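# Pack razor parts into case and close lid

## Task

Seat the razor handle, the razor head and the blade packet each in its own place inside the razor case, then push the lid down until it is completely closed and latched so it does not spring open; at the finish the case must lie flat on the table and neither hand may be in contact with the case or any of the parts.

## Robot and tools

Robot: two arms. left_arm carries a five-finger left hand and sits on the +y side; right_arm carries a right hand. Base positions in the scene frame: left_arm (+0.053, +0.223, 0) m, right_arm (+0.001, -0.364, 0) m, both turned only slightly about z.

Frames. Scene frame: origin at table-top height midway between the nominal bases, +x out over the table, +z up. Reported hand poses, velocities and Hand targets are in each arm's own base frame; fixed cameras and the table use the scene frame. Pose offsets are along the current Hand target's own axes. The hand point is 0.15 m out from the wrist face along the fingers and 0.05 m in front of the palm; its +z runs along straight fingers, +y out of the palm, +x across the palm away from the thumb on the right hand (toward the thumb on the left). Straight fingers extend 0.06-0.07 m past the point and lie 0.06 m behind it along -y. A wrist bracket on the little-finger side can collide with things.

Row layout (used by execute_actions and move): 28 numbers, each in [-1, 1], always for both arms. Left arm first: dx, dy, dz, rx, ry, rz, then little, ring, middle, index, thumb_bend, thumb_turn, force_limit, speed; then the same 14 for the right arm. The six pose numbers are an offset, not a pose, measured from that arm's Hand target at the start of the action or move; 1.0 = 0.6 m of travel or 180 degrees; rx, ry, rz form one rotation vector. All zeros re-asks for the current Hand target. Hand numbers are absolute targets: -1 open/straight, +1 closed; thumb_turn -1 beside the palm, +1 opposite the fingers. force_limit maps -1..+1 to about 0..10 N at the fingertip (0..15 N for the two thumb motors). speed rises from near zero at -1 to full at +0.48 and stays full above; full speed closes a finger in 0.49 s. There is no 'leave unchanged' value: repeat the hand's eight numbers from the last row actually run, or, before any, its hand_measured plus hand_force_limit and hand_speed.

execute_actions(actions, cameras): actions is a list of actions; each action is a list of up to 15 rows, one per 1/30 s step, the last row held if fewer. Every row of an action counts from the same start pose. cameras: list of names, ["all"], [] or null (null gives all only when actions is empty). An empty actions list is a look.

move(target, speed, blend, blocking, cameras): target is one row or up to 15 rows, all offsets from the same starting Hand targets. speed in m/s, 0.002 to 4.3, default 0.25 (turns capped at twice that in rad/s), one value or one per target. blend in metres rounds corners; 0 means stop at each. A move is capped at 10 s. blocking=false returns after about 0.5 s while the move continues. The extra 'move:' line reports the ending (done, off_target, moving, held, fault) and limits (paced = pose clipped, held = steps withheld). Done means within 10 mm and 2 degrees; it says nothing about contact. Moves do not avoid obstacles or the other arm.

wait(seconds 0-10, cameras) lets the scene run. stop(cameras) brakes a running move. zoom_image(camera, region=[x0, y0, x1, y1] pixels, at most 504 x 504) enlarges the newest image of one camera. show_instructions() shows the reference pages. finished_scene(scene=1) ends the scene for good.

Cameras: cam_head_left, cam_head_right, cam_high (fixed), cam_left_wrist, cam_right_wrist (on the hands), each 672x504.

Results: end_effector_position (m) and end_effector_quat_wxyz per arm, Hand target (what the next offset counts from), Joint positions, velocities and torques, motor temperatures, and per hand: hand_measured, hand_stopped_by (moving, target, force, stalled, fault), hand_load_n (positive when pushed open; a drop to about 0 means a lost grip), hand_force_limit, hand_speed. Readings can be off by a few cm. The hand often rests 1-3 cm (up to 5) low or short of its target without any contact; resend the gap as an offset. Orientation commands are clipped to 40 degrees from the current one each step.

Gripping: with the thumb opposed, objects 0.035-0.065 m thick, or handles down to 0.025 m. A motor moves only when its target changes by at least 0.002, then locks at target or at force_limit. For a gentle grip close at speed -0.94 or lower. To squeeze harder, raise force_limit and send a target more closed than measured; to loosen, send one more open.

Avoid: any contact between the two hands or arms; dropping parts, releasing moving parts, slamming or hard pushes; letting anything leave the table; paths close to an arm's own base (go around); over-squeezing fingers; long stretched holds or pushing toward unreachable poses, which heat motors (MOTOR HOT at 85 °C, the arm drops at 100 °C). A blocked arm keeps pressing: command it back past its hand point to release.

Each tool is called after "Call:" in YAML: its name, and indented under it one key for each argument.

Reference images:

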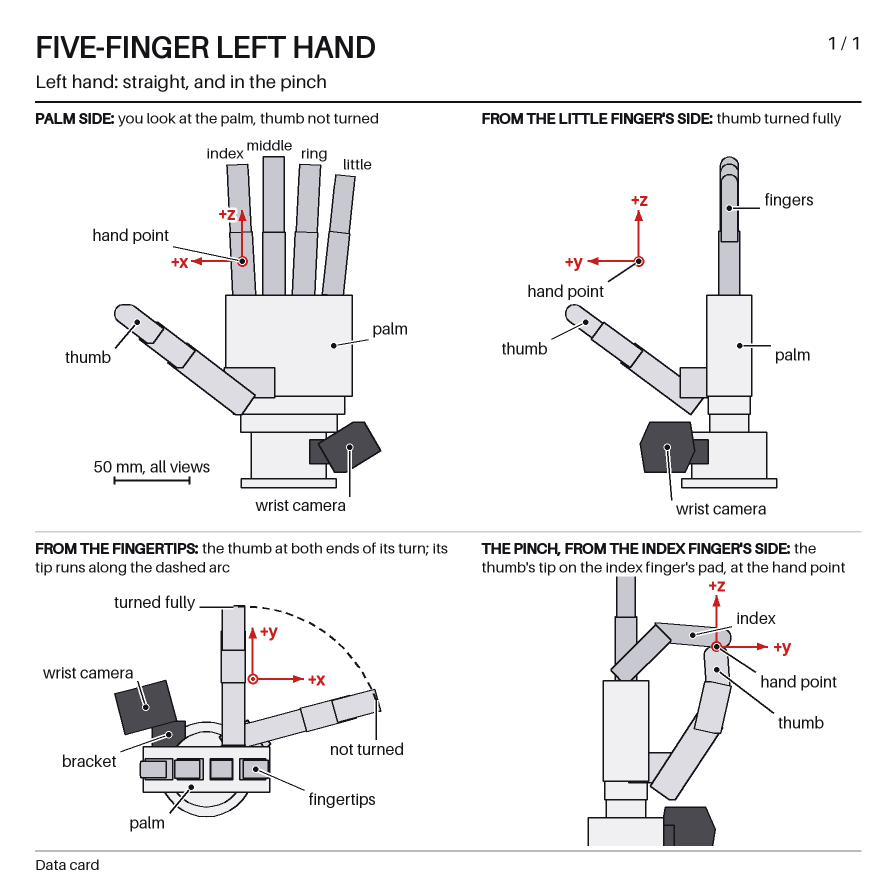

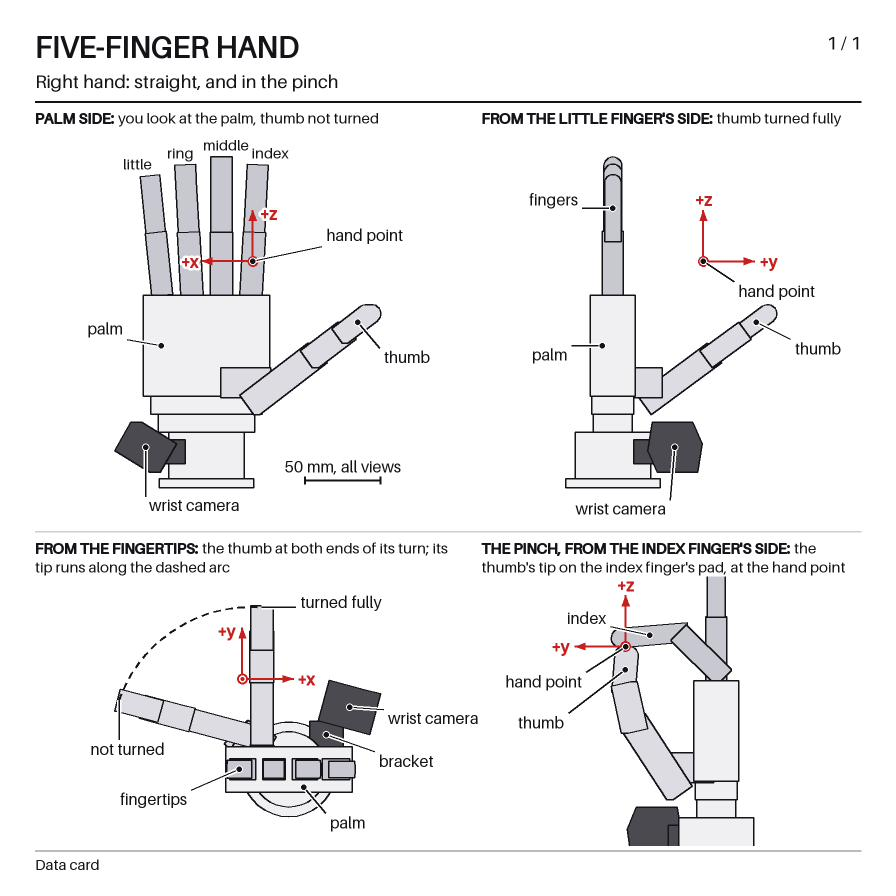

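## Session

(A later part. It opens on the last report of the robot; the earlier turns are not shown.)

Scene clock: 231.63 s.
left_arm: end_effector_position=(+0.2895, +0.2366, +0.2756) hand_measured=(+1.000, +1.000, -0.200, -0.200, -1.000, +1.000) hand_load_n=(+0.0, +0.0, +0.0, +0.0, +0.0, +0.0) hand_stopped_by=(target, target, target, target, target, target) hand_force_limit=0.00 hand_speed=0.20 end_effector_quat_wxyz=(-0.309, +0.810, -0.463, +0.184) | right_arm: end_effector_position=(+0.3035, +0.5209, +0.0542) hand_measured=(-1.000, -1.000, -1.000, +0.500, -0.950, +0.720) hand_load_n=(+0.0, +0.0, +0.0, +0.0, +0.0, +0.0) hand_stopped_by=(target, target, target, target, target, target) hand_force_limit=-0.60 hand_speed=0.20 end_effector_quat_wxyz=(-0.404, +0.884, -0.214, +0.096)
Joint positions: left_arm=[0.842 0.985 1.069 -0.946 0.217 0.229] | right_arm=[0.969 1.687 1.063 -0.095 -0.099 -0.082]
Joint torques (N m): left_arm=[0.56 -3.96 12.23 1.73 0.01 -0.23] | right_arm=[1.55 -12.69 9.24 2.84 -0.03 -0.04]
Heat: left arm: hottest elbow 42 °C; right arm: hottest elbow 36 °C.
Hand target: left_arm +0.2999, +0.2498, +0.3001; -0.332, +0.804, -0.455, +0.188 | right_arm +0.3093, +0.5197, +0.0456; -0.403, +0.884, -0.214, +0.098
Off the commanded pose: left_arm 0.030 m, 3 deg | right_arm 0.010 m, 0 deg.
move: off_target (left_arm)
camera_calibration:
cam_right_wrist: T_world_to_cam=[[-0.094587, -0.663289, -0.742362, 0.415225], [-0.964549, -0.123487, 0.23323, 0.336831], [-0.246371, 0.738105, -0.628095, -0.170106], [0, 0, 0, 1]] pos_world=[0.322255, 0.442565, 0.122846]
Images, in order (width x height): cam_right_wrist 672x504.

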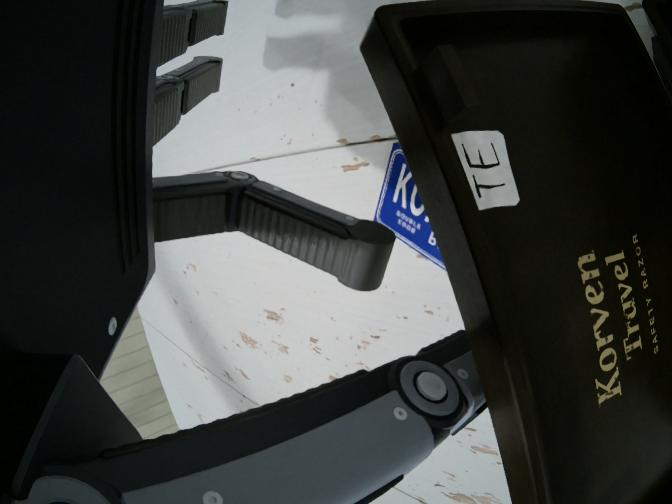

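Call:
move:
  target: [0, 0, 0, 0, 0, 0, 1, 1, -0.2, -0.2, -1, 1, 0, 0.2, 0.0007, 0.0138, 0.0198, 0, 0, 0, -1, -1, -1, 0.5, -0.95, 0.72, -0.6, 0.2]
  speed: 0.06
  cameras: ["cam_right_wrist"]

Scene clock: 233.13 s.
left_arm: end_effector_position=(+0.2895, +0.2366, +0.2756) hand_measured=(+1.000, +1.000, -0.200, -0.200, -1.000, +1.000) hand_load_n=(+0.0, +0.0, +0.0, +0.0, +0.0, +0.0) hand_stopped_by=(target, target, target, target, target, target) hand_force_limit=0.00 hand_speed=0.20 end_effector_quat_wxyz=(-0.309, +0.810, -0.463, +0.184) | right_arm: end_effector_position=(+0.3064, +0.5251, +0.0433) hand_measured=(-1.000, -1.000, -1.000, +0.500, -0.950, +0.720) hand_load_n=(+0.0, +0.0, -0.5, +0.0, +0.0, +0.0) hand_stopped_by=(target, target, target, target, target, target) hand_force_limit=-0.60 hand_speed=0.20 end_effector_quat_wxyz=(-0.406, +0.883, -0.213, +0.097)
Joint positions: left_arm=[0.842 0.985 1.069 -0.946 0.217 0.229] | right_arm=[0.969 1.715 1.063 -0.061 -0.099 -0.082]
Joint torques (N m): left_arm=[0.56 -4.01 12.25 1.74 0.01 -0.23] | right_arm=[1.44 -12.69 8.92 2.7 -0.02 -0.04]
Heat: left arm: hottest elbow 42 °C; right arm: hottest elbow 36 °C.
Hand target: left_arm +0.2999, +0.2498, +0.3001; -0.332, +0.804, -0.455, +0.188 | right_arm +0.3113, +0.5227, +0.0316; -0.403, +0.884, -0.214, +0.098
Off the commanded pose: left_arm 0.030 m, 3 deg | right_arm 0.013 m, 0 deg.
move: off_target (left_arm, right_arm)
camera_calibration:
cam_right_wrist: T_world_to_cam=[[-0.0921946, -0.659785, -0.745778, 0.407818], [-0.965288, -0.124592, 0.229557, 0.343688], [-0.244376, 0.741054, -0.625395, -0.181627], [0, 0, 0, 1]] pos_world=[0.324971, 0.446488, 0.111657]
Images, in order (width x height): cam_right_wrist 672x504.

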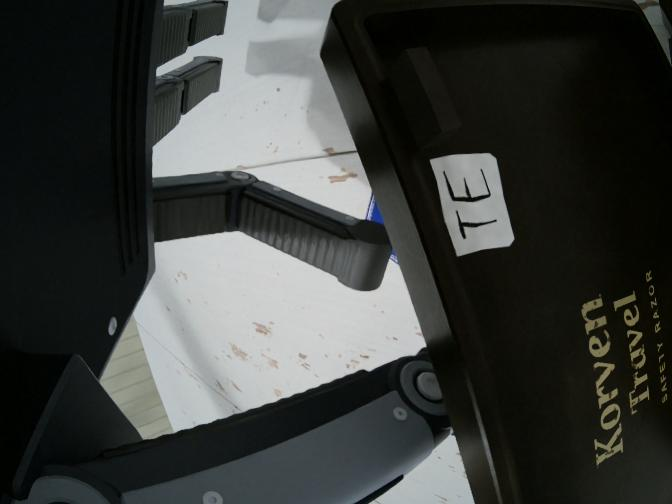

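Call:
move:
  target: [0, 0, 0, 0, 0, 0, 1, 1, -0.2, -0.2, -1, 1, 0, 0.2, 0.0002, 0.0140, -0.0032, 0, 0, 0, -1, -1, -1, 0.5, -0.95, 0.72, -0.6, 0.2]
  speed: 0.06

Scene clock: 234.27 s.
left_arm: end_effector_position=(+0.2895, +0.2366, +0.2756) hand_measured=(+1.000, +1.000, -0.200, -0.200, -1.000, +1.000) hand_load_n=(+0.0, +0.0, +0.0, +0.0, +0.0, +0.0) hand_stopped_by=(target, target, target, target, target, target) hand_force_limit=0.00 hand_speed=0.20 end_effector_quat_wxyz=(-0.309, +0.810, -0.463, +0.184) | right_arm: end_effector_position=(+0.3032, +0.5199, +0.0359) hand_measured=(-1.000, -1.000, -1.000, +0.500, -0.950, +0.720) hand_load_n=(+0.0, +0.0, +0.0, +0.0, +0.0, +0.0) hand_stopped_by=(target, target, target, target, target, target) hand_force_limit=-0.60 hand_speed=0.20 end_effector_quat_wxyz=(-0.405, +0.884, -0.214, +0.096)
Joint positions: left_arm=[0.842 0.985 1.069 -0.946 0.217 0.229] | right_arm=[0.968 1.715 1.04 -0.042 -0.101 -0.082]
Joint torques (N m): left_arm=[0.56 -3.96 12.23 1.73 0.01 -0.23] | right_arm=[1.61 -12.69 8.49 2.73 -0.03 -0.07]
Heat: left arm: hottest elbow 42 °C; right arm: hottest elbow 36 °C.
Hand target: left_arm +0.2999, +0.2498, +0.3001; -0.332, +0.804, -0.455, +0.188 | right_arm +0.3082, +0.5164, +0.0265; -0.403, +0.884, -0.214, +0.098
Off the commanded pose: left_arm 0.030 m, 3 deg | right_arm 0.011 m, 0 deg.
move: off_target (left_arm, right_arm)

Call:
move:
  target: [0, 0, 0, 0, 0, 0, 1, 1, -0.2, -0.2, -1, 1, 0, 0.2, -0.0003, -0.0533, 0.0640, 0, 0, 0, -1, -1, -1, 0.5, -0.95, 0.72, -0.6, 0.2]
  speed: 0.06
  cameras: ["cam_right_wrist"]

Call:
zoom_image:
  camera: "cam_right_wrist"
  region: [300, 60, 620, 380]

Scene clock: 236.20 s.
left_arm: end_effector_position=(+0.2895, +0.2366, +0.2756) hand_measured=(+1.000, +1.000, -0.200, -0.200, -1.000, +1.000) hand_load_n=(+0.0, +0.0, +0.0, +0.0, +0.0, +0.0) hand_stopped_by=(target, target, target, target, target, target) hand_force_limit=0.00 hand_speed=0.20 end_effector_quat_wxyz=(-0.309, +0.810, -0.463, +0.184) | right_arm: end_effector_position=(+0.3248, +0.5507, +0.0360) hand_measured=(-1.000, -1.000, -1.000, +0.500, -0.952, +0.720) hand_load_n=(+0.0, +0.0, +0.0, +0.0, +4.5, +1.0) hand_stopped_by=(target, target, target, target, target, target) hand_force_limit=-0.60 hand_speed=0.20 end_effector_quat_wxyz=(-0.410, +0.882, -0.213, +0.098)
Joint positions: left_arm=[0.842 0.985 1.069 -0.946 0.217 0.229] | right_arm=[0.968 1.793 1.148 -0.061 -0.099 -0.082]
Joint torques (N m): left_arm=[0.56 -4.01 12.23 1.73 0.01 -0.23] | right_arm=[3.37 -12.45 12.57 1.52 0.3 -0.03]
Heat: left arm: hottest elbow 42 °C; right arm: hottest elbow 36 °C.
Hand target: left_arm +0.2999, +0.2498, +0.3001; -0.332, +0.804, -0.455, +0.188 | right_arm +0.3310, +0.5610, +0.0257; -0.403, +0.884, -0.214, +0.098
Off the commanded pose: left_arm 0.030 m, 3 deg | right_arm 0.016 m, 1 deg.
move: off_target (left_arm, right_arm)
camera_calibration:
cam_right_wrist: T_world_to_cam=[[-0.0896331, -0.654869, -0.750409, 0.417606], [-0.966334, -0.125264, 0.22474, 0.367061], [-0.241175, 0.745289, -0.621594, -0.204168], [0, 0, 0, 1]] pos_world=[0.342895, 0.471621, 0.103972]
Images, in order (width x height): cam_right_wrist 672x504.

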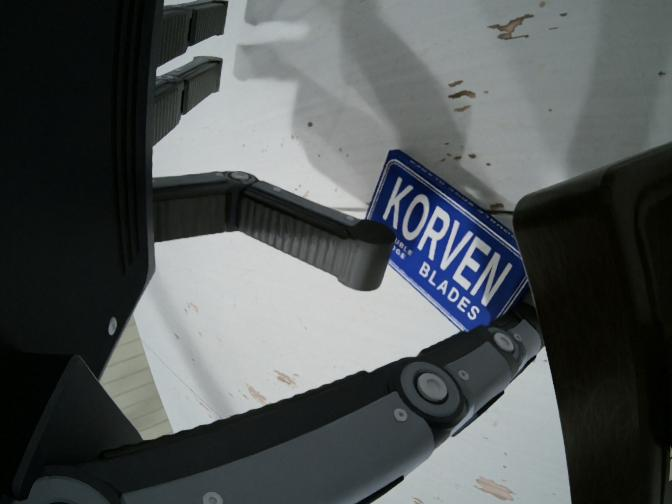

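Scaled by 1.575 from the camera's 672x504 image, which has a finer 960x720 frame.

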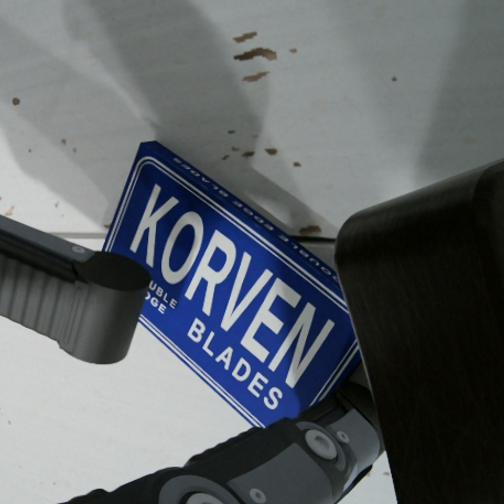

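Call:
move:
  target: [0, 0, 0, 0, 0, 0, 1, 1, -0.2, -0.2, -1, 1, 0, 0.2, -0.0003, -0.0541, 0.0522, 0, 0, 0, -1, -1, -1, 0.5, -0.95, 0.72, -0.6, 0.2]
  speed: 0.06
  cameras: ["cam_right_wrist", "cam_high"]

Call:
zoom_image:
  camera: "cam_right_wrist"
  region: [300, 60, 620, 380]

Call:
zoom_image:
  camera: "cam_high"
  region: [130, 120, 290, 280]

Scene clock: 238.10 s.
left_arm: end_effector_position=(+0.2895, +0.2366, +0.2756) hand_measured=(+1.000, +1.000, -0.200, -0.200, -1.000, +1.000) hand_load_n=(+0.0, +0.0, +0.0, +0.0, +0.0, +0.0) hand_stopped_by=(target, target, target, target, target, target) hand_force_limit=0.00 hand_speed=0.20 end_effector_quat_wxyz=(-0.309, +0.810, -0.463, +0.184) | right_arm: end_effector_position=(+0.3491, +0.5875, +0.0377) hand_measured=(-1.000, -1.000, -1.000, +0.500, -0.952, +0.720) hand_load_n=(-0.5, +0.0, +0.0, +0.0, +3.0, +0.5) hand_stopped_by=(target, target, target, target, target, target) hand_force_limit=-0.60 hand_speed=0.20 end_effector_quat_wxyz=(-0.407, +0.883, -0.214, +0.101)
Joint positions: left_arm=[0.842 0.985 1.069 -0.946 0.217 0.229] | right_arm=[0.972 1.886 1.299 -0.123 -0.09 -0.082]
Joint torques (N m): left_arm=[0.5 -3.96 12.23 1.73 0.01 -0.23] | right_arm=[3.08 -14.1 13.29 1.77 0.21 0.09]
Heat: left arm: hottest elbow 43 °C; right arm: hottest elbow 36 °C.
Hand target: left_arm +0.2999, +0.2498, +0.3001; -0.332, +0.804, -0.455, +0.188 | right_arm +0.3512, +0.6009, +0.0293; -0.403, +0.885, -0.214, +0.098
Off the commanded pose: left_arm 0.030 m, 3 deg | right_arm 0.016 m, 1 deg.
move: off_target (left_arm, right_arm)
camera_calibration:
cam_right_wrist: T_world_to_cam=[[-0.0899829, -0.659929, -0.74592, 0.448023], [-0.96724, -0.120605, 0.223383, 0.39243], [-0.237379, 0.741585, -0.627458, -0.223572], [0, 0, 0, 1]] pos_world=[0.366817, 0.50879, 0.106245]
Images, in order (width x height): cam_high 672x504, cam_right_wrist 672x504.

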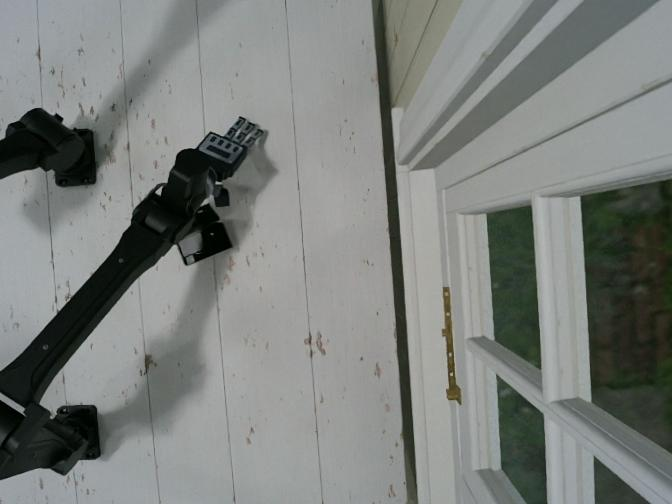

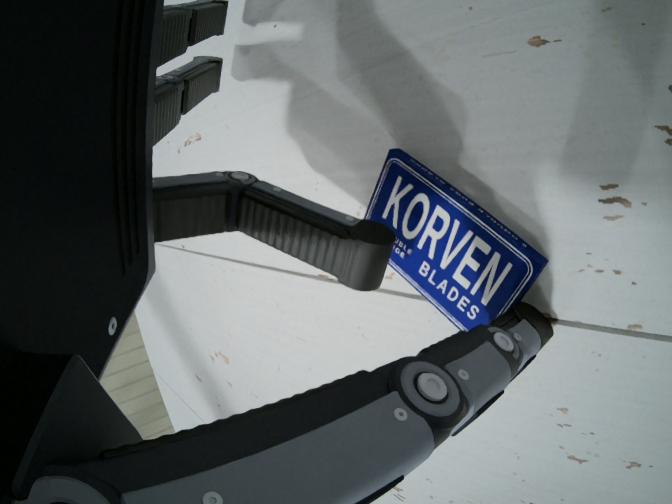

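Scaled by 1.575 from the camera's 672x504 image, which has a finer 960x720 frame.

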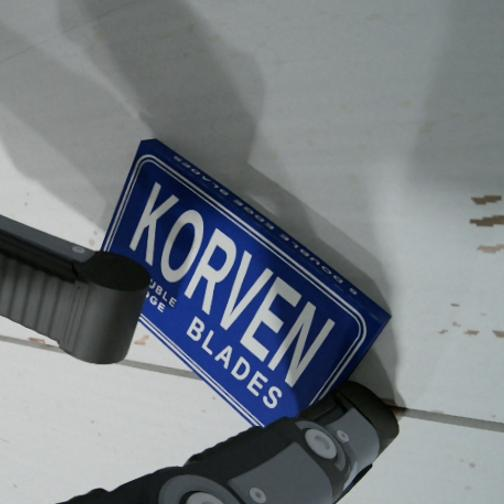

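Scaled by 3.150 from the camera's 672x504 image, which has a finer 960x720 frame.

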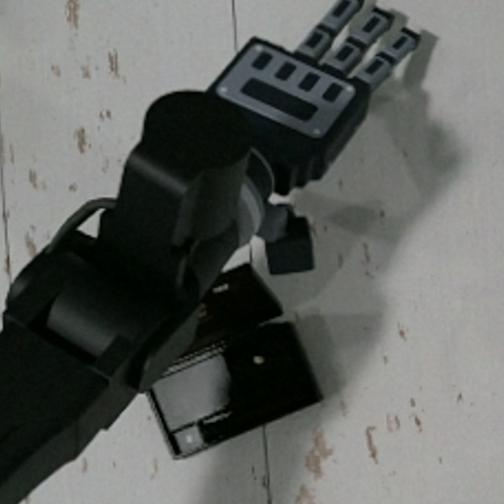

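Call:
move:
  target: [0, 0, 0, 0, 0, 0, 1, 1, -0.2, -0.2, -1, 1, 0, 0.2, 0, 0, 0, 0, 0, 0, -1, -1, -1, -0.15, -0.85, 0.72, -0.4, -0.3]
  speed: 0.06
  cameras: ["cam_right_wrist"]

Call:
zoom_image:
  camera: "cam_right_wrist"
  region: [300, 60, 620, 380]

Scene clock: 240.73 s.
left_arm: end_effector_position=(+0.2895, +0.2366, +0.2756) hand_measured=(+1.000, +1.000, -0.200, -0.200, -1.000, +1.000) hand_load_n=(+0.0, +0.5, +0.0, +0.0, +0.0, +0.0) hand_stopped_by=(target, target, target, target, target, target) hand_force_limit=0.00 hand_speed=0.20 end_effector_quat_wxyz=(-0.309, +0.810, -0.463, +0.184) | right_arm: end_effector_position=(+0.3540, +0.5946, +0.0477) hand_measured=(-1.000, -1.000, -1.000, -0.150, -0.850, +0.720) hand_load_n=(-0.5, +0.0, +0.0, -2.0, +0.0, +0.0) hand_stopped_by=(target, target, target, target, target, target) hand_force_limit=-0.40 hand_speed=-0.30 end_effector_quat_wxyz=(-0.415, +0.878, -0.214, +0.104)
Joint positions: left_arm=[0.842 0.985 1.069 -0.946 0.217 0.229] | right_arm=[0.972 1.885 1.319 -0.123 -0.089 -0.078]
Joint torques (N m): left_arm=[0.5 -3.96 12.23 1.74 0.01 -0.23] | right_arm=[3.14 -13.86 11.38 1.66 0.17 0.08]
Heat: left arm: hottest elbow 43 °C; right arm: hottest elbow 36 °C.
Hand target: left_arm +0.2999, +0.2498, +0.3001; -0.332, +0.804, -0.455, +0.188 | right_arm +0.3513, +0.6010, +0.0294; -0.403, +0.884, -0.214, +0.098
Off the commanded pose: left_arm 0.030 m, 3 deg | right_arm 0.020 m, 2 deg.
move: off_target (left_arm, right_arm)
camera_calibration:
cam_right_wrist: T_world_to_cam=[[-0.0850965, -0.646446, -0.758199, 0.451452], [-0.969773, -0.120921, 0.21194, 0.397434], [-0.22869, 0.753316, -0.616616, -0.23202], [0, 0, 0, 1]] pos_world=[0.370777, 0.514682, 0.114991]
Images, in order (width x height): cam_right_wrist 672x504.

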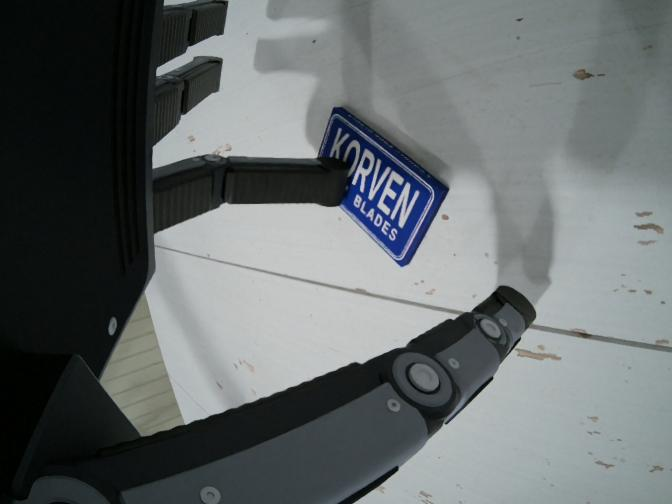

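Scaled by 1.575 from the camera's 672x504 image, which has a finer 960x720 frame.

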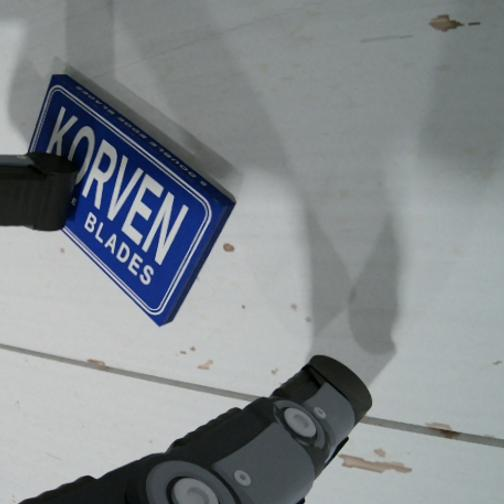

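Call:
move:
  target:
    - [0, 0, 0, 0, 0, 0, 1, 1, -0.2, -0.2, -1, 1, 0, 0.2, 0.0038, -0.0392, -0.0438, 0, 0, 0, -1, -1, -1, -0.15, -0.85, 0.72, -0.4, -0.3]
    - [0, 0, 0, 0, 0, 0, 1, 1, -0.2, -0.2, -1, 1, 0, 0.2, 0.0102, -0.0775, 0.0067, 0, 0.021, 0.0182, -1, -1, -1, -0.15, -0.85, 0.72, -0.4, -0.3]
  speed: 0.08
  cameras: ["cam_right_wrist"]

Call:
zoom_image:
  camera: "cam_right_wrist"
  region: [300, 60, 620, 380]

Scene clock: 243.87 s.
left_arm: end_effector_position=(+0.2895, +0.2366, +0.2756) hand_measured=(+1.000, +1.000, -0.200, -0.200, -1.000, +1.000) hand_load_n=(+0.0, +0.0, +0.0, +0.0, +0.0, +0.0) hand_stopped_by=(target, target, target, target, target, target) hand_force_limit=0.00 hand_speed=0.20 end_effector_quat_wxyz=(-0.309, +0.810, -0.463, +0.184) | right_arm: end_effector_position=(+0.3694, +0.6128, +0.0585) hand_measured=(-1.000, -1.000, -1.000, -0.150, -0.850, +0.720) hand_load_n=(+0.0, +0.0, +0.0, +0.0, +0.0, +0.0) hand_stopped_by=(target, target, target, target, target, target) hand_force_limit=-0.40 hand_speed=-0.30 end_effector_quat_wxyz=(-0.395, +0.876, -0.252, +0.117)
Joint positions: left_arm=[0.842 0.985 1.069 -0.946 0.217 0.229] | right_arm=[0.984 1.927 1.434 -0.23 -0.014 -0.021]
Joint torques (N m): left_arm=[0.56 -4.01 12.23 1.74 0.01 -0.23] | right_arm=[2.37 -17.44 14.13 1.8 0.2 0.05]
Heat: left arm: hottest elbow 43 °C; right arm: hottest elbow 37 °C.
Hand target: left_arm +0.2999, +0.2498, +0.3001; -0.332, +0.804, -0.455, +0.188 | right_arm +0.3719, +0.6281, +0.0619; -0.398, +0.874, -0.252, +0.116
Off the commanded pose: left_arm 0.030 m, 3 deg | right_arm 0.016 m, 1 deg.
move: off_target (left_arm, right_arm)
camera_calibration:
cam_right_wrist: T_world_to_cam=[[-0.150149, -0.660905, -0.735296, 0.504228], [-0.972735, -0.0342072, 0.229381, 0.359185], [-0.176751, 0.749689, -0.63775, -0.2513], [0, 0, 0, 1]] pos_world=[0.380684, 0.53393, 0.1281]
Images, in order (width x height): cam_right_wrist 672x504.

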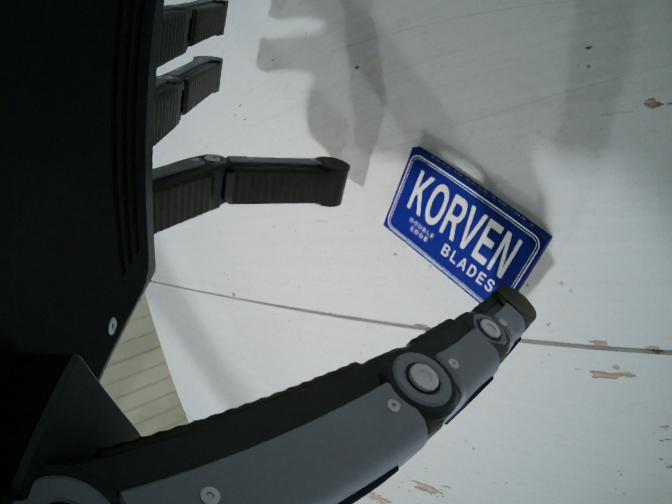

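Scaled by 1.575 from the camera's 672x504 image, which has a finer 960x720 frame.

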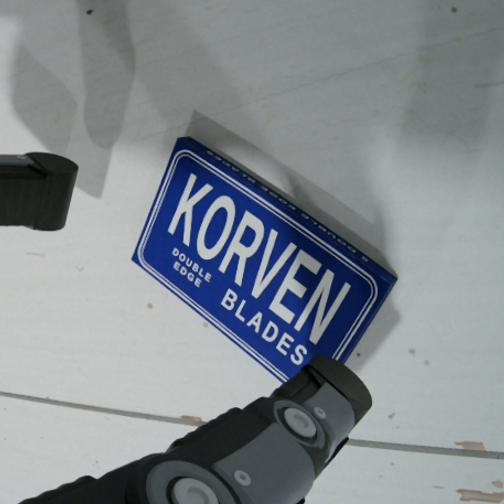

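Call:
move:
  target: [0, 0, 0, 0, 0, 0, 1, 1, -0.2, -0.2, -1, 1, 0, 0.2, 0.0012, 0.0325, 0.0135, 0, 0.0084, 0.0073, -1, -1, -1, -0.15, -0.85, 0.72, -0.4, -0.3]
  speed: 0.08

Scene clock: 246.03 s.
left_arm: end_effector_position=(+0.2895, +0.2366, +0.2756) hand_measured=(+1.000, +1.000, -0.200, -0.200, -1.000, +1.000) hand_load_n=(+0.0, -0.5, +0.0, +0.0, +0.0, +0.0) hand_stopped_by=(target, target, target, target, target, target) hand_force_limit=0.00 hand_speed=0.20 end_effector_quat_wxyz=(-0.309, +0.810, -0.463, +0.184) | right_arm: end_effector_position=(+0.3737, +0.6165, +0.0583) hand_measured=(-1.000, -1.000, -1.000, -0.150, -0.850, +0.720) hand_load_n=(+0.0, +0.0, +0.0, +0.0, +0.0, +0.0) hand_stopped_by=(target, target, target, target, target, target) hand_force_limit=-0.40 hand_speed=-0.30 end_effector_quat_wxyz=(-0.400, +0.868, -0.266, +0.127)
Joint positions: left_arm=[0.842 0.985 1.069 -0.946 0.217 0.229] | right_arm=[0.988 1.932 1.434 -0.208 0.016 0.004]
Joint torques (N m): left_arm=[0.56 -3.96 12.23 1.74 0.01 -0.23] | right_arm=[2.61 -16.85 9.81 3.14 0.16 0.05]
Heat: left arm: hottest elbow 43 °C; right arm: hottest elbow 36 °C.
Hand target: left_arm +0.2999, +0.2498, +0.3001; -0.332, +0.804, -0.455, +0.188 | right_arm +0.3692, +0.6220, +0.0419; -0.396, +0.870, -0.267, +0.123
Off the commanded pose: left_arm 0.030 m, 3 deg | right_arm 0.018 m, 1 deg.
move: off_target (left_arm, right_arm)

Call:
move:
  target: [0, 0, 0, 0, 0, 0, 1, 1, -0.2, -0.2, -1, 1, 0, 0.2, 0.003, 0.0217, -0.0005, 0, 0, 0, -1, -1, -1, -0.15, -0.85, 0.72, -0.4, -0.3]
  speed: 0.08
  cameras: ["cam_right_wrist"]

Call:
zoom_image:
  camera: "cam_right_wrist"
  region: [300, 60, 620, 380]

Scene clock: 247.17 s.
left_arm: end_effector_position=(+0.2895, +0.2366, +0.2756) hand_measured=(+1.000, +1.000, -0.200, -0.200, -1.000, +1.000) hand_load_n=(+0.0, +0.0, +0.0, -0.5, +0.0, +0.0) hand_stopped_by=(target, target, target, target, target, target) hand_force_limit=0.00 hand_speed=0.20 end_effector_quat_wxyz=(-0.309, +0.810, -0.463, +0.184) | right_arm: end_effector_position=(+0.3700, +0.6109, +0.0466) hand_measured=(-1.000, -1.000, -1.000, -0.150, -0.850, +0.720) hand_load_n=(+0.0, +0.0, +0.0, +0.0, +0.0, +0.0) hand_stopped_by=(target, target, target, target, target, target) hand_force_limit=-0.40 hand_speed=-0.30 end_effector_quat_wxyz=(-0.399, +0.868, -0.267, +0.126)
Joint positions: left_arm=[0.842 0.985 1.069 -0.946 0.217 0.229] | right_arm=[0.988 1.932 1.4 -0.175 0.016 0.005]
Joint torques (N m): left_arm=[0.56 -3.96 12.25 1.73 0.01 -0.23] | right_arm=[2.37 -16.38 9.09 2.71 0.11 0.09]
Heat: left arm: hottest elbow 43 °C; right arm: hottest elbow 36 °C.
Hand target: left_arm +0.2999, +0.2498, +0.3001; -0.332, +0.804, -0.455, +0.188 | right_arm +0.3657, +0.6137, +0.0322; -0.396, +0.870, -0.267, +0.123
Off the commanded pose: left_arm 0.030 m, 3 deg | right_arm 0.015 m, 1 deg.
move: off_target (left_arm, right_arm)
camera_calibration:
cam_right_wrist: T_world_to_cam=[[-0.167637, -0.645647, -0.745008, 0.492], [-0.975263, -0.00183873, 0.22104, 0.343987], [-0.144084, 0.763634, -0.629368, -0.278333], [0, 0, 0, 1]] pos_world=[0.377851, 0.530835, 0.115335]
Images, in order (width x height): cam_right_wrist 672x504.

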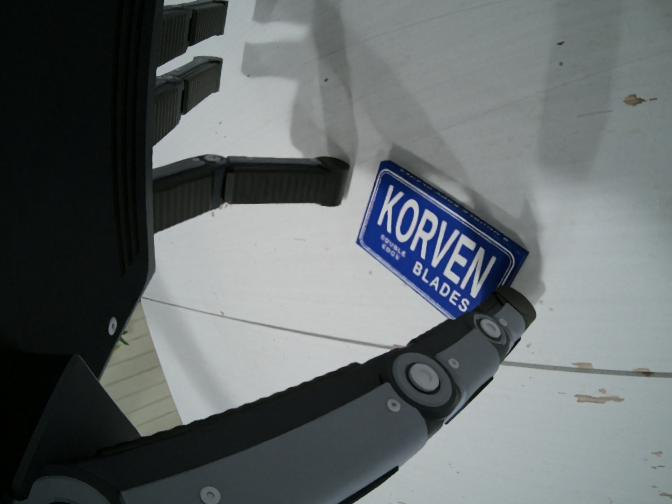

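Scaled by 1.575 from the camera's 672x504 image, which has a finer 960x720 frame.

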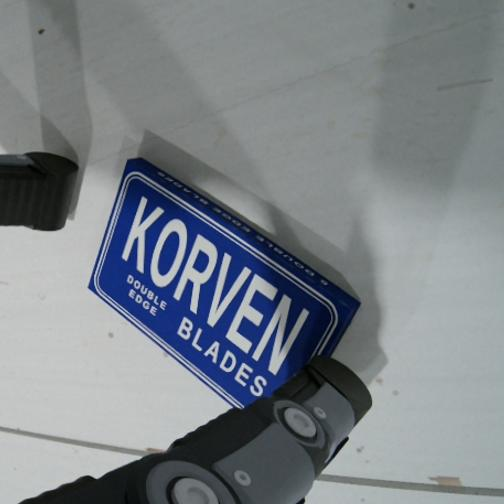

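Call:
move:
  target: [0, 0, 0, 0, 0, 0, 1, 1, -0.2, -0.2, -1, 1, 0, 0.2, -0.0037, 0.0132, -0.0052, 0, 0, 0, -1, -1, -1, -0.15, -0.85, 0.72, -0.4, -0.3]
  speed: 0.08
  cameras: ["cam_right_wrist"]

Call:
zoom_image:
  camera: "cam_right_wrist"
  region: [300, 60, 620, 380]

Scene clock: 249.00 s.
left_arm: end_effector_position=(+0.2895, +0.2366, +0.2756) hand_measured=(+1.000, +1.000, -0.200, -0.200, -1.000, +1.000) hand_load_n=(+0.0, +0.0, +0.0, +0.0, +0.0, +0.0) hand_stopped_by=(target, target, target, target, target, target) hand_force_limit=0.00 hand_speed=0.20 end_effector_quat_wxyz=(-0.309, +0.810, -0.463, +0.184) | right_arm: end_effector_position=(+0.3694, +0.6104, +0.0443) hand_measured=(-1.000, -1.000, -1.000, -0.150, -0.850, +0.720) hand_load_n=(+0.0, +0.0, +0.0, -2.5, +0.0, +0.0) hand_stopped_by=(target, target, target, target, target, target) hand_force_limit=-0.40 hand_speed=-0.30 end_effector_quat_wxyz=(-0.405, +0.865, -0.267, +0.128)
Joint positions: left_arm=[0.842 0.985 1.069 -0.946 0.217 0.229] | right_arm=[0.988 1.93 1.382 -0.145 0.017 0.009]
Joint torques (N m): left_arm=[0.56 -3.96 12.23 1.73 0.01 -0.23] | right_arm=[2.55 -17.9 8.29 2.61 0.22 0.06]
Heat: left arm: hottest elbow 43 °C; right arm: hottest elbow 36 °C.
Hand target: left_arm +0.2999, +0.2498, +0.3001; -0.332, +0.804, -0.455, +0.188 | right_arm +0.3597, +0.6087, +0.0284; -0.396, +0.870, -0.267, +0.123
Off the commanded pose: left_arm 0.030 m, 3 deg | right_arm 0.019 m, 1 deg.
move: off_target (left_arm, right_arm)
camera_calibration:
cam_right_wrist: T_world_to_cam=[[-0.165367, -0.63549, -0.754192, 0.483173], [-0.976447, -0.00195892, 0.21575, 0.344694], [-0.138584, 0.772106, -0.620198, -0.287105], [0, 0, 0, 1]] pos_world=[0.376688, 0.529402, 0.111976]
Images, in order (width x height): cam_right_wrist 672x504.

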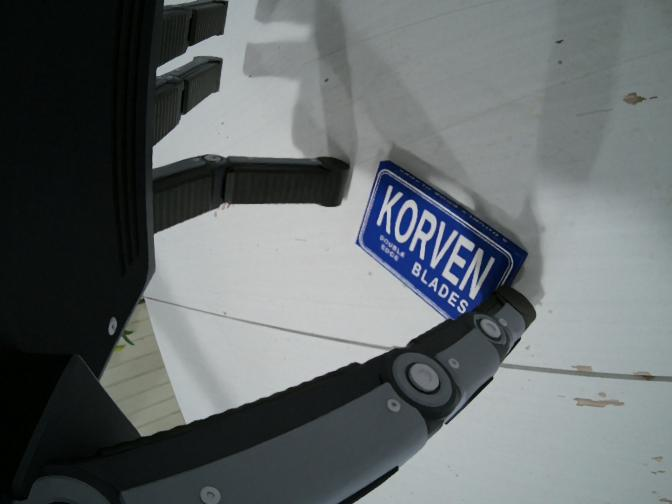

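Scaled by 1.575 from the camera's 672x504 image, which has a finer 960x720 frame.

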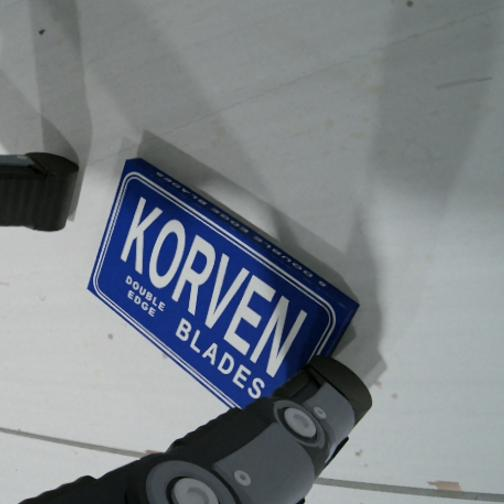

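Call:
move:
  target: [0, 0, 0, 0, 0, 0, 1, 1, -0.2, -0.2, -1, 1, 0, 0.2, -0.0060, 0.0058, -0.0150, 0.0111, 0, 0, -1, -1, -1, -0.15, -0.85, 0.72, -0.4, -0.3]
  speed: 0.08
  cameras: ["cam_right_wrist"]

Call:
zoom_image:
  camera: "cam_right_wrist"
  region: [300, 60, 620, 380]

Scene clock: 251.37 s.
left_arm: end_effector_position=(+0.2895, +0.2366, +0.2756) hand_measured=(+1.000, +1.000, -0.200, -0.200, -1.000, +1.000) hand_load_n=(+0.5, +0.0, +0.0, +0.0, +0.0, +0.0) hand_stopped_by=(target, target, target, target, target, target) hand_force_limit=0.00 hand_speed=0.20 end_effector_quat_wxyz=(-0.309, +0.810, -0.463, +0.184) | right_arm: end_effector_position=(+0.3636, +0.6055, +0.0430) hand_measured=(-1.000, -1.000, -1.000, -0.150, -0.850, +0.720) hand_load_n=(+0.0, +0.0, +0.0, +1.5, +0.0, +0.0) hand_stopped_by=(target, target, target, target, target, target) hand_force_limit=-0.40 hand_speed=-0.30 end_effector_quat_wxyz=(-0.419, +0.857, -0.267, +0.133)
Joint positions: left_arm=[0.842 0.985 1.069 -0.946 0.217 0.229] | right_arm=[0.993 1.907 1.324 -0.077 0.025 0.013]
Joint torques (N m): left_arm=[0.56 -3.96 12.25 1.74 0.01 -0.23] | right_arm=[3.55 -17.32 7.75 2.13 0.11 0.1]
Heat: left arm: hottest elbow 43 °C; right arm: hottest elbow 36 °C.
Hand target: left_arm +0.2999, +0.2498, +0.3001; -0.332, +0.804, -0.455, +0.188 | right_arm +0.3514, +0.6032, +0.0315; -0.411, +0.863, -0.265, +0.127
Off the commanded pose: left_arm 0.030 m, 3 deg | right_arm 0.017 m, 1 deg.
move: off_target (left_arm, right_arm)
camera_calibration:
cam_right_wrist: T_world_to_cam=[[-0.152606, -0.614082, -0.774348, 0.461423], [-0.980559, -0.00371132, 0.196189, 0.342645], [-0.12335, 0.789234, -0.601577, -0.301578], [0, 0, 0, 1]] pos_world=[0.3692, 0.522639, 0.108656]
Images, in order (width x height): cam_right_wrist 672x504.

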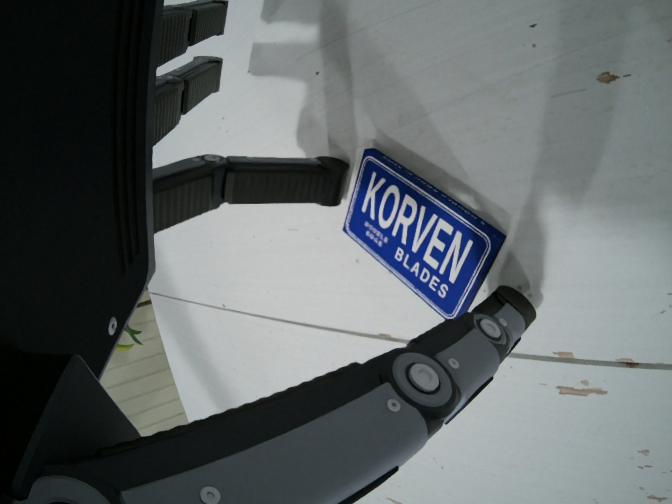

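Scaled by 1.575 from the camera's 672x504 image, which has a finer 960x720 frame.

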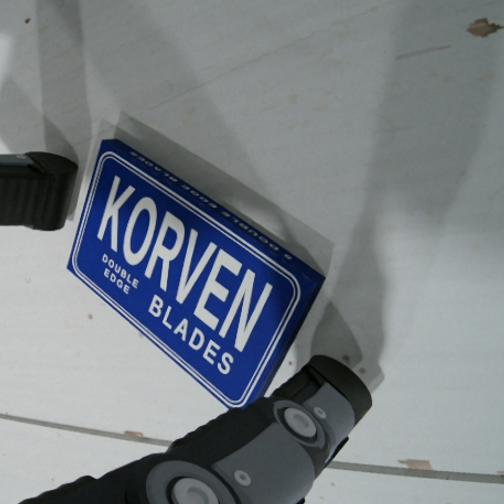

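Call:
move:
  target: [0, 0, 0, 0, 0, 0, 1, 1, -0.2, -0.2, -1, 1, 0, 0.2, 0, 0, 0, 0, 0, 0, -1, -1, -1, 0.2, -0.85, 0.72, -0.3, -0.85]
  speed: 0.08
  cameras: ["cam_right_wrist"]

Call:
zoom_image:
  camera: "cam_right_wrist"
  region: [300, 60, 620, 380]

Scene clock: 252.77 s.
left_arm: end_effector_position=(+0.2895, +0.2366, +0.2756) hand_measured=(+1.000, +1.000, -0.200, -0.200, -1.000, +1.000) hand_load_n=(+0.0, +0.0, +0.0, +0.0, +0.0, +0.0) hand_stopped_by=(target, target, target, target, target, target) hand_force_limit=0.00 hand_speed=0.20 end_effector_quat_wxyz=(-0.309, +0.810, -0.463, +0.184) | right_arm: end_effector_position=(+0.3612, +0.6049, +0.0410) hand_measured=(-1.000, -1.000, -1.000, +0.028, -0.850, +0.720) hand_load_n=(+0.0, +0.0, +0.0, +5.5, +4.5, +0.0) hand_stopped_by=(target, target, target, force, target, target) hand_force_limit=-0.30 hand_speed=-0.85 end_effector_quat_wxyz=(-0.418, +0.858, -0.266, +0.132)
Joint positions: left_arm=[0.842 0.985 1.069 -0.946 0.217 0.229] | right_arm=[0.995 1.907 1.32 -0.076 0.025 0.014]
Joint torques (N m): left_arm=[0.56 -3.96 12.25 1.73 0.01 -0.23] | right_arm=[3.49 -17.03 8.12 2.11 0.11 0.04]
Heat: left arm: hottest elbow 43 °C; right arm: hottest elbow 36 °C.
Hand target: left_arm +0.2999, +0.2498, +0.3001; -0.332, +0.804, -0.455, +0.188 | right_arm +0.3515, +0.6032, +0.0315; -0.411, +0.863, -0.265, +0.127
Off the commanded pose: left_arm 0.030 m, 3 deg | right_arm 0.014 m, 1 deg.
move: off_target (left_arm, right_arm)
camera_calibration:
cam_right_wrist: T_world_to_cam=[[-0.153496, -0.616577, -0.772186, 0.460997], [-0.980039, -0.00492567, 0.198746, 0.341168], [-0.126346, 0.787279, -0.603514, -0.300278], [0, 0, 0, 1]] pos_world=[0.36718, 0.522323, 0.106948]
Images, in order (width x height): cam_right_wrist 672x504.

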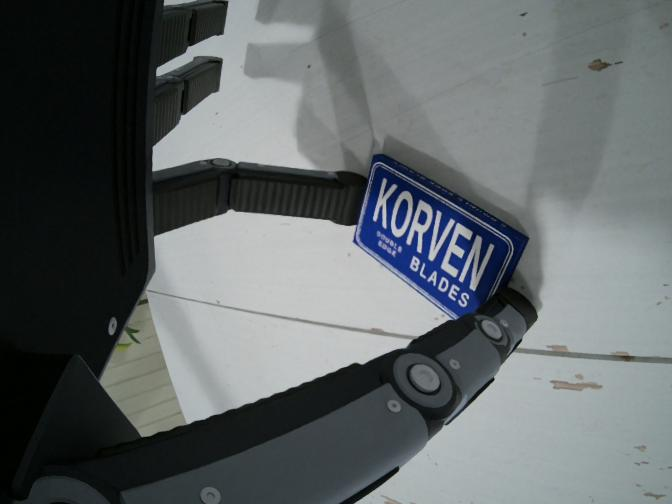

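Scaled by 1.575 from the camera's 672x504 image, which has a finer 960x720 frame.

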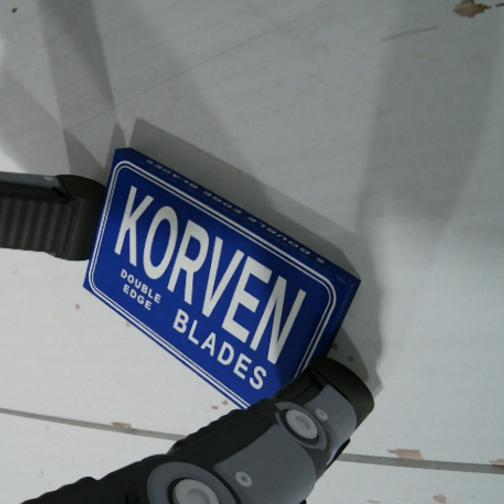

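Call:
move:
  target: [0, 0, 0, 0, 0, 0, 1, 1, -0.2, -0.2, -1, 1, 0, 0.2, 0.004, -0.0640, -0.0480, 0, 0, 0, -1, -1, -1, 0.2, -0.85, 0.72, -0.3, -0.85]
  speed: 0.08
  cameras: ["cam_right_wrist"]

Call:
zoom_image:
  camera: "cam_right_wrist"
  region: [300, 60, 620, 380]

Scene clock: 254.30 s.
left_arm: end_effector_position=(+0.2895, +0.2366, +0.2756) hand_measured=(+1.000, +1.000, -0.200, -0.200, -1.000, +1.000) hand_load_n=(+0.0, +0.0, +0.0, +0.0, +0.0, +0.0) hand_stopped_by=(target, target, target, target, target, target) hand_force_limit=0.00 hand_speed=0.20 end_effector_quat_wxyz=(-0.309, +0.810, -0.463, +0.184) | right_arm: end_effector_position=(+0.3519, +0.5907, +0.0589) hand_measured=(-1.000, -1.000, -1.000, +0.028, -0.850, +0.720) hand_load_n=(+0.0, +0.0, -0.5, +0.0, +0.0, +0.0) hand_stopped_by=(target, target, target, force, target, target) hand_force_limit=-0.30 hand_speed=-0.85 end_effector_quat_wxyz=(-0.398, +0.868, -0.269, +0.126)
Joint positions: left_arm=[0.842 0.985 1.069 -0.946 0.217 0.229] | right_arm=[0.995 1.856 1.32 -0.174 0.024 0.014]
Joint torques (N m): left_arm=[0.5 -4.01 12.25 1.74 0.01 -0.23] | right_arm=[2.67 -17.61 12.67 1.7 -0.01 0.02]
Heat: left arm: hottest elbow 43 °C; right arm: hottest elbow 36 °C.
Hand target: left_arm +0.2999, +0.2498, +0.3001; -0.332, +0.804, -0.455, +0.188 | right_arm +0.3545, +0.6034, +0.0795; -0.411, +0.863, -0.265, +0.127
Off the commanded pose: left_arm 0.030 m, 3 deg | right_arm 0.024 m, 2 deg.
move: off_target (left_arm, right_arm)
camera_calibration:
cam_right_wrist: T_world_to_cam=[[-0.172654, -0.646119, -0.743452, 0.48697], [-0.974647, 0.00301103, 0.223728, 0.320323], [-0.142316, 0.763231, -0.630257, -0.258056], [0, 0, 0, 1]] pos_world=[0.359554, 0.510632, 0.127732]
Images, in order (width x height): cam_right_wrist 672x504.

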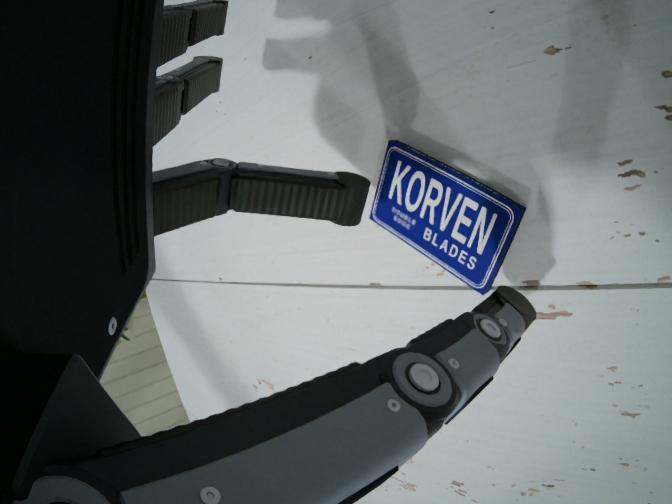

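Scaled by 1.575 from the camera's 672x504 image, which has a finer 960x720 frame.

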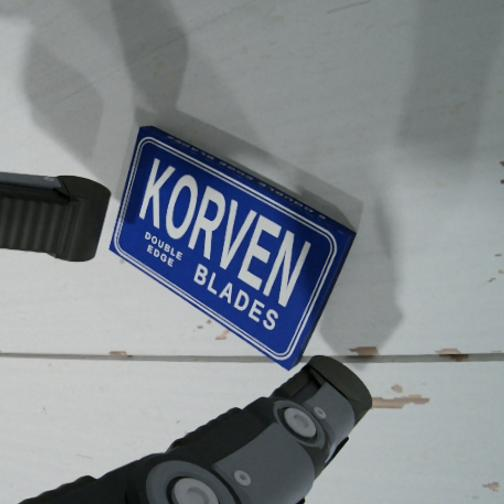

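Call:
move:
  target:
    - [0, 0, 0, 0, 0, 0, 1, 1, -0.2, -0.2, -1, 1, 0, 0.2, 0, 0, 0, 0, 0, 0, -1, -1, -1, -0.15, -0.85, 0.72, -0.3, 0]
    - [0, 0, 0, 0, 0, 0, 1, 1, -0.2, -0.2, -1, 1, 0, 0.2, 0.0082, 0.0053, 0.0053, 0, 0.0827, -0.1329, -1, -1, -1, -0.15, -0.85, 0.72, -0.3, 0]
  speed: 0.1
  cameras: ["cam_right_wrist"]

Call:
zoom_image:
  camera: "cam_right_wrist"
  region: [300, 60, 620, 380]

Scene clock: 269.70 s.
left_arm: end_effector_position=(+0.2895, +0.2366, +0.2756) hand_measured=(+1.000, +1.000, -0.200, -0.200, -1.000, +1.000) hand_load_n=(+0.0, +0.0, +0.0, +0.0, +0.0, +0.0) hand_stopped_by=(target, target, target, target, target, target) hand_force_limit=0.00 hand_speed=0.20 end_effector_quat_wxyz=(-0.309, +0.810, -0.463, +0.184) | right_arm: end_effector_position=(+0.3534, +0.5809, +0.0620) hand_measured=(-1.000, -1.000, -1.000, -0.150, -0.850, +0.720) hand_load_n=(+0.0, +0.0, +0.0, +0.0, +0.0, +0.0) hand_stopped_by=(target, target, target, target, target, target) hand_force_limit=-0.30 hand_speed=0.00 end_effector_quat_wxyz=(-0.321, +0.884, -0.136, +0.312)
Joint positions: left_arm=[0.842 0.985 1.069 -0.946 0.217 0.229] | right_arm=[1.115 1.856 1.32 -0.162 0.37 -0.325]
Joint torques (N m): left_arm=[0.56 -3.96 12.25 1.73 0.01 -0.23] | right_arm=[2.61 -16.56 13.48 2.88 0.44 0]
Heat: left arm: hottest elbow 43 °C; right arm: hottest elbow 38 °C.
Hand target: left_arm +0.2999, +0.2498, +0.3001; -0.332, +0.804, -0.455, +0.188 | right_arm +0.3587, +0.6010, +0.0750; -0.339, +0.875, -0.132, +0.319
Off the commanded pose: left_arm 0.030 m, 3 deg | right_arm 0.025 m, 2 deg.
move: off_target (left_arm, right_arm)
camera_calibration:
cam_right_wrist: T_world_to_cam=[[0.135173, -0.832434, -0.537385, 0.469957], [-0.986041, -0.0597996, -0.155394, 0.38519], [0.0972199, 0.550888, -0.828897, -0.197371], [0, 0, 0, 1]] pos_world=[0.335476, 0.522971, 0.148804]
Images, in order (width x height): cam_right_wrist 672x504.

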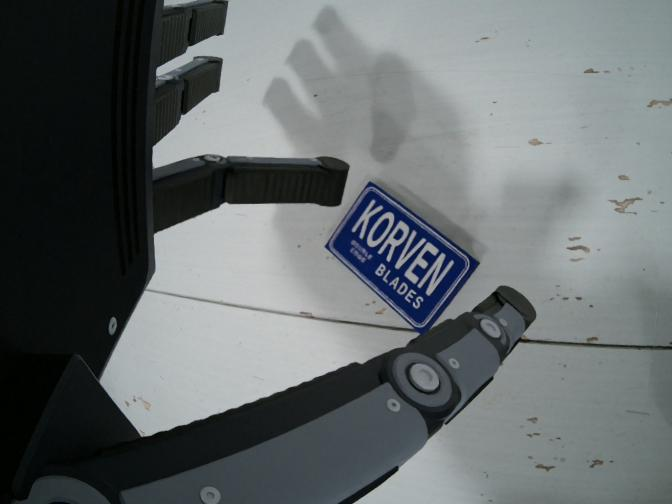

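Scaled by 1.575 from the camera's 672x504 image, which has a finer 960x720 frame.

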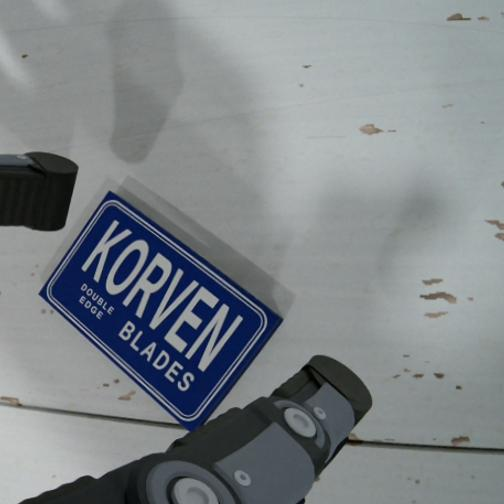

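Call:
move:
  target: [0, 0, 0, 0, 0, 0, 1, 1, -0.2, -0.2, -1, 1, 0, 0.2, -0.0103, 0.0035, 0.0225, 0.0123, 0.0049, 0.0042, -1, -1, -1, -0.15, -0.85, 0.72, -0.3, 0]
  speed: 0.1
  cameras: ["cam_right_wrist"]

Call:
zoom_image:
  camera: "cam_right_wrist"
  region: [300, 60, 620, 380]

Scene clock: 272.27 s.
left_arm: end_effector_position=(+0.2895, +0.2366, +0.2756) hand_measured=(+1.000, +1.000, -0.200, -0.200, -1.000, +1.000) hand_load_n=(+0.0, +0.0, +0.0, +0.0, +0.0, +0.0) hand_stopped_by=(target, target, target, target, target, target) hand_force_limit=0.00 hand_speed=0.20 end_effector_quat_wxyz=(-0.309, +0.810, -0.463, +0.184) | right_arm: end_effector_position=(+0.3616, +0.5964, +0.0650) hand_measured=(-1.000, -1.000, -1.000, -0.150, -0.850, +0.720) hand_load_n=(-0.5, +0.0, +0.0, +0.0, +0.0, +0.5) hand_stopped_by=(target, target, target, target, target, target) hand_force_limit=-0.30 hand_speed=0.00 end_effector_quat_wxyz=(-0.350, +0.868, -0.140, +0.323)
Joint positions: left_arm=[0.842 0.985 1.069 -0.946 0.217 0.229] | right_arm=[1.115 1.874 1.32 -0.073 0.372 -0.329]
Joint torques (N m): left_arm=[0.56 -4.01 12.23 1.74 0.01 -0.23] | right_arm=[3.49 -15.91 11.67 2.91 0.43 -0.07]
Heat: left arm: hottest elbow 43 °C; right arm: hottest elbow 38 °C.
Hand target: left_arm +0.2999, +0.2498, +0.3001; -0.332, +0.804, -0.455, +0.188 | right_arm +0.3627, +0.6091, +0.0630; -0.357, +0.865, -0.134, +0.326
Off the commanded pose: left_arm 0.030 m, 3 deg | right_arm 0.013 m, 1 deg.
move: off_target (left_arm, right_arm)
camera_calibration:
cam_right_wrist: T_world_to_cam=[[0.154801, -0.797853, -0.582639, 0.458625], [-0.980042, -0.0495647, -0.192514, 0.388775], [0.124719, 0.600812, -0.789601, -0.246565], [0, 0, 0, 1]] pos_world=[0.340771, 0.533324, 0.14737]
Images, in order (width x height): cam_right_wrist 672x504.

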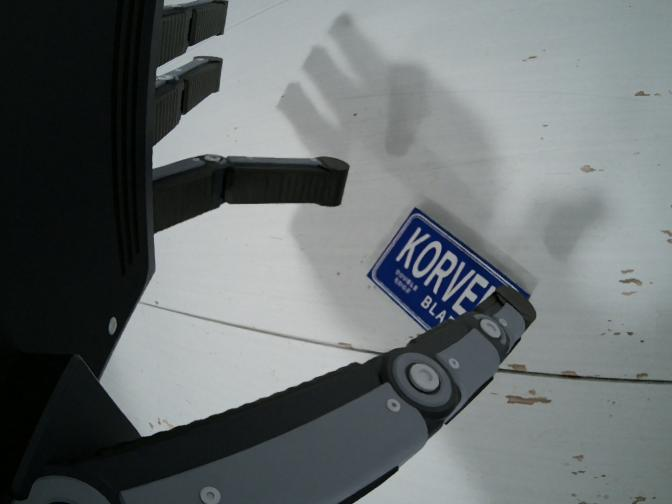

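Scaled by 1.575 from the camera's 672x504 image, which has a finer 960x720 frame.

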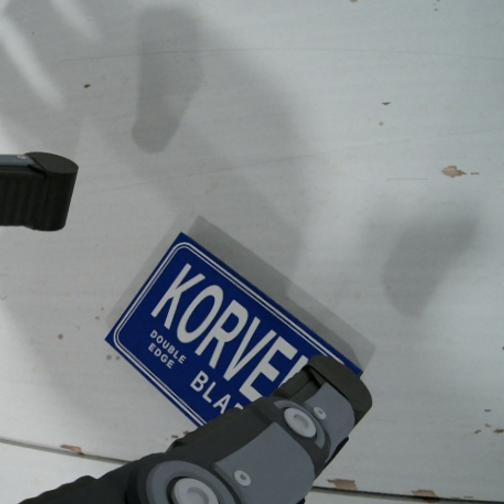

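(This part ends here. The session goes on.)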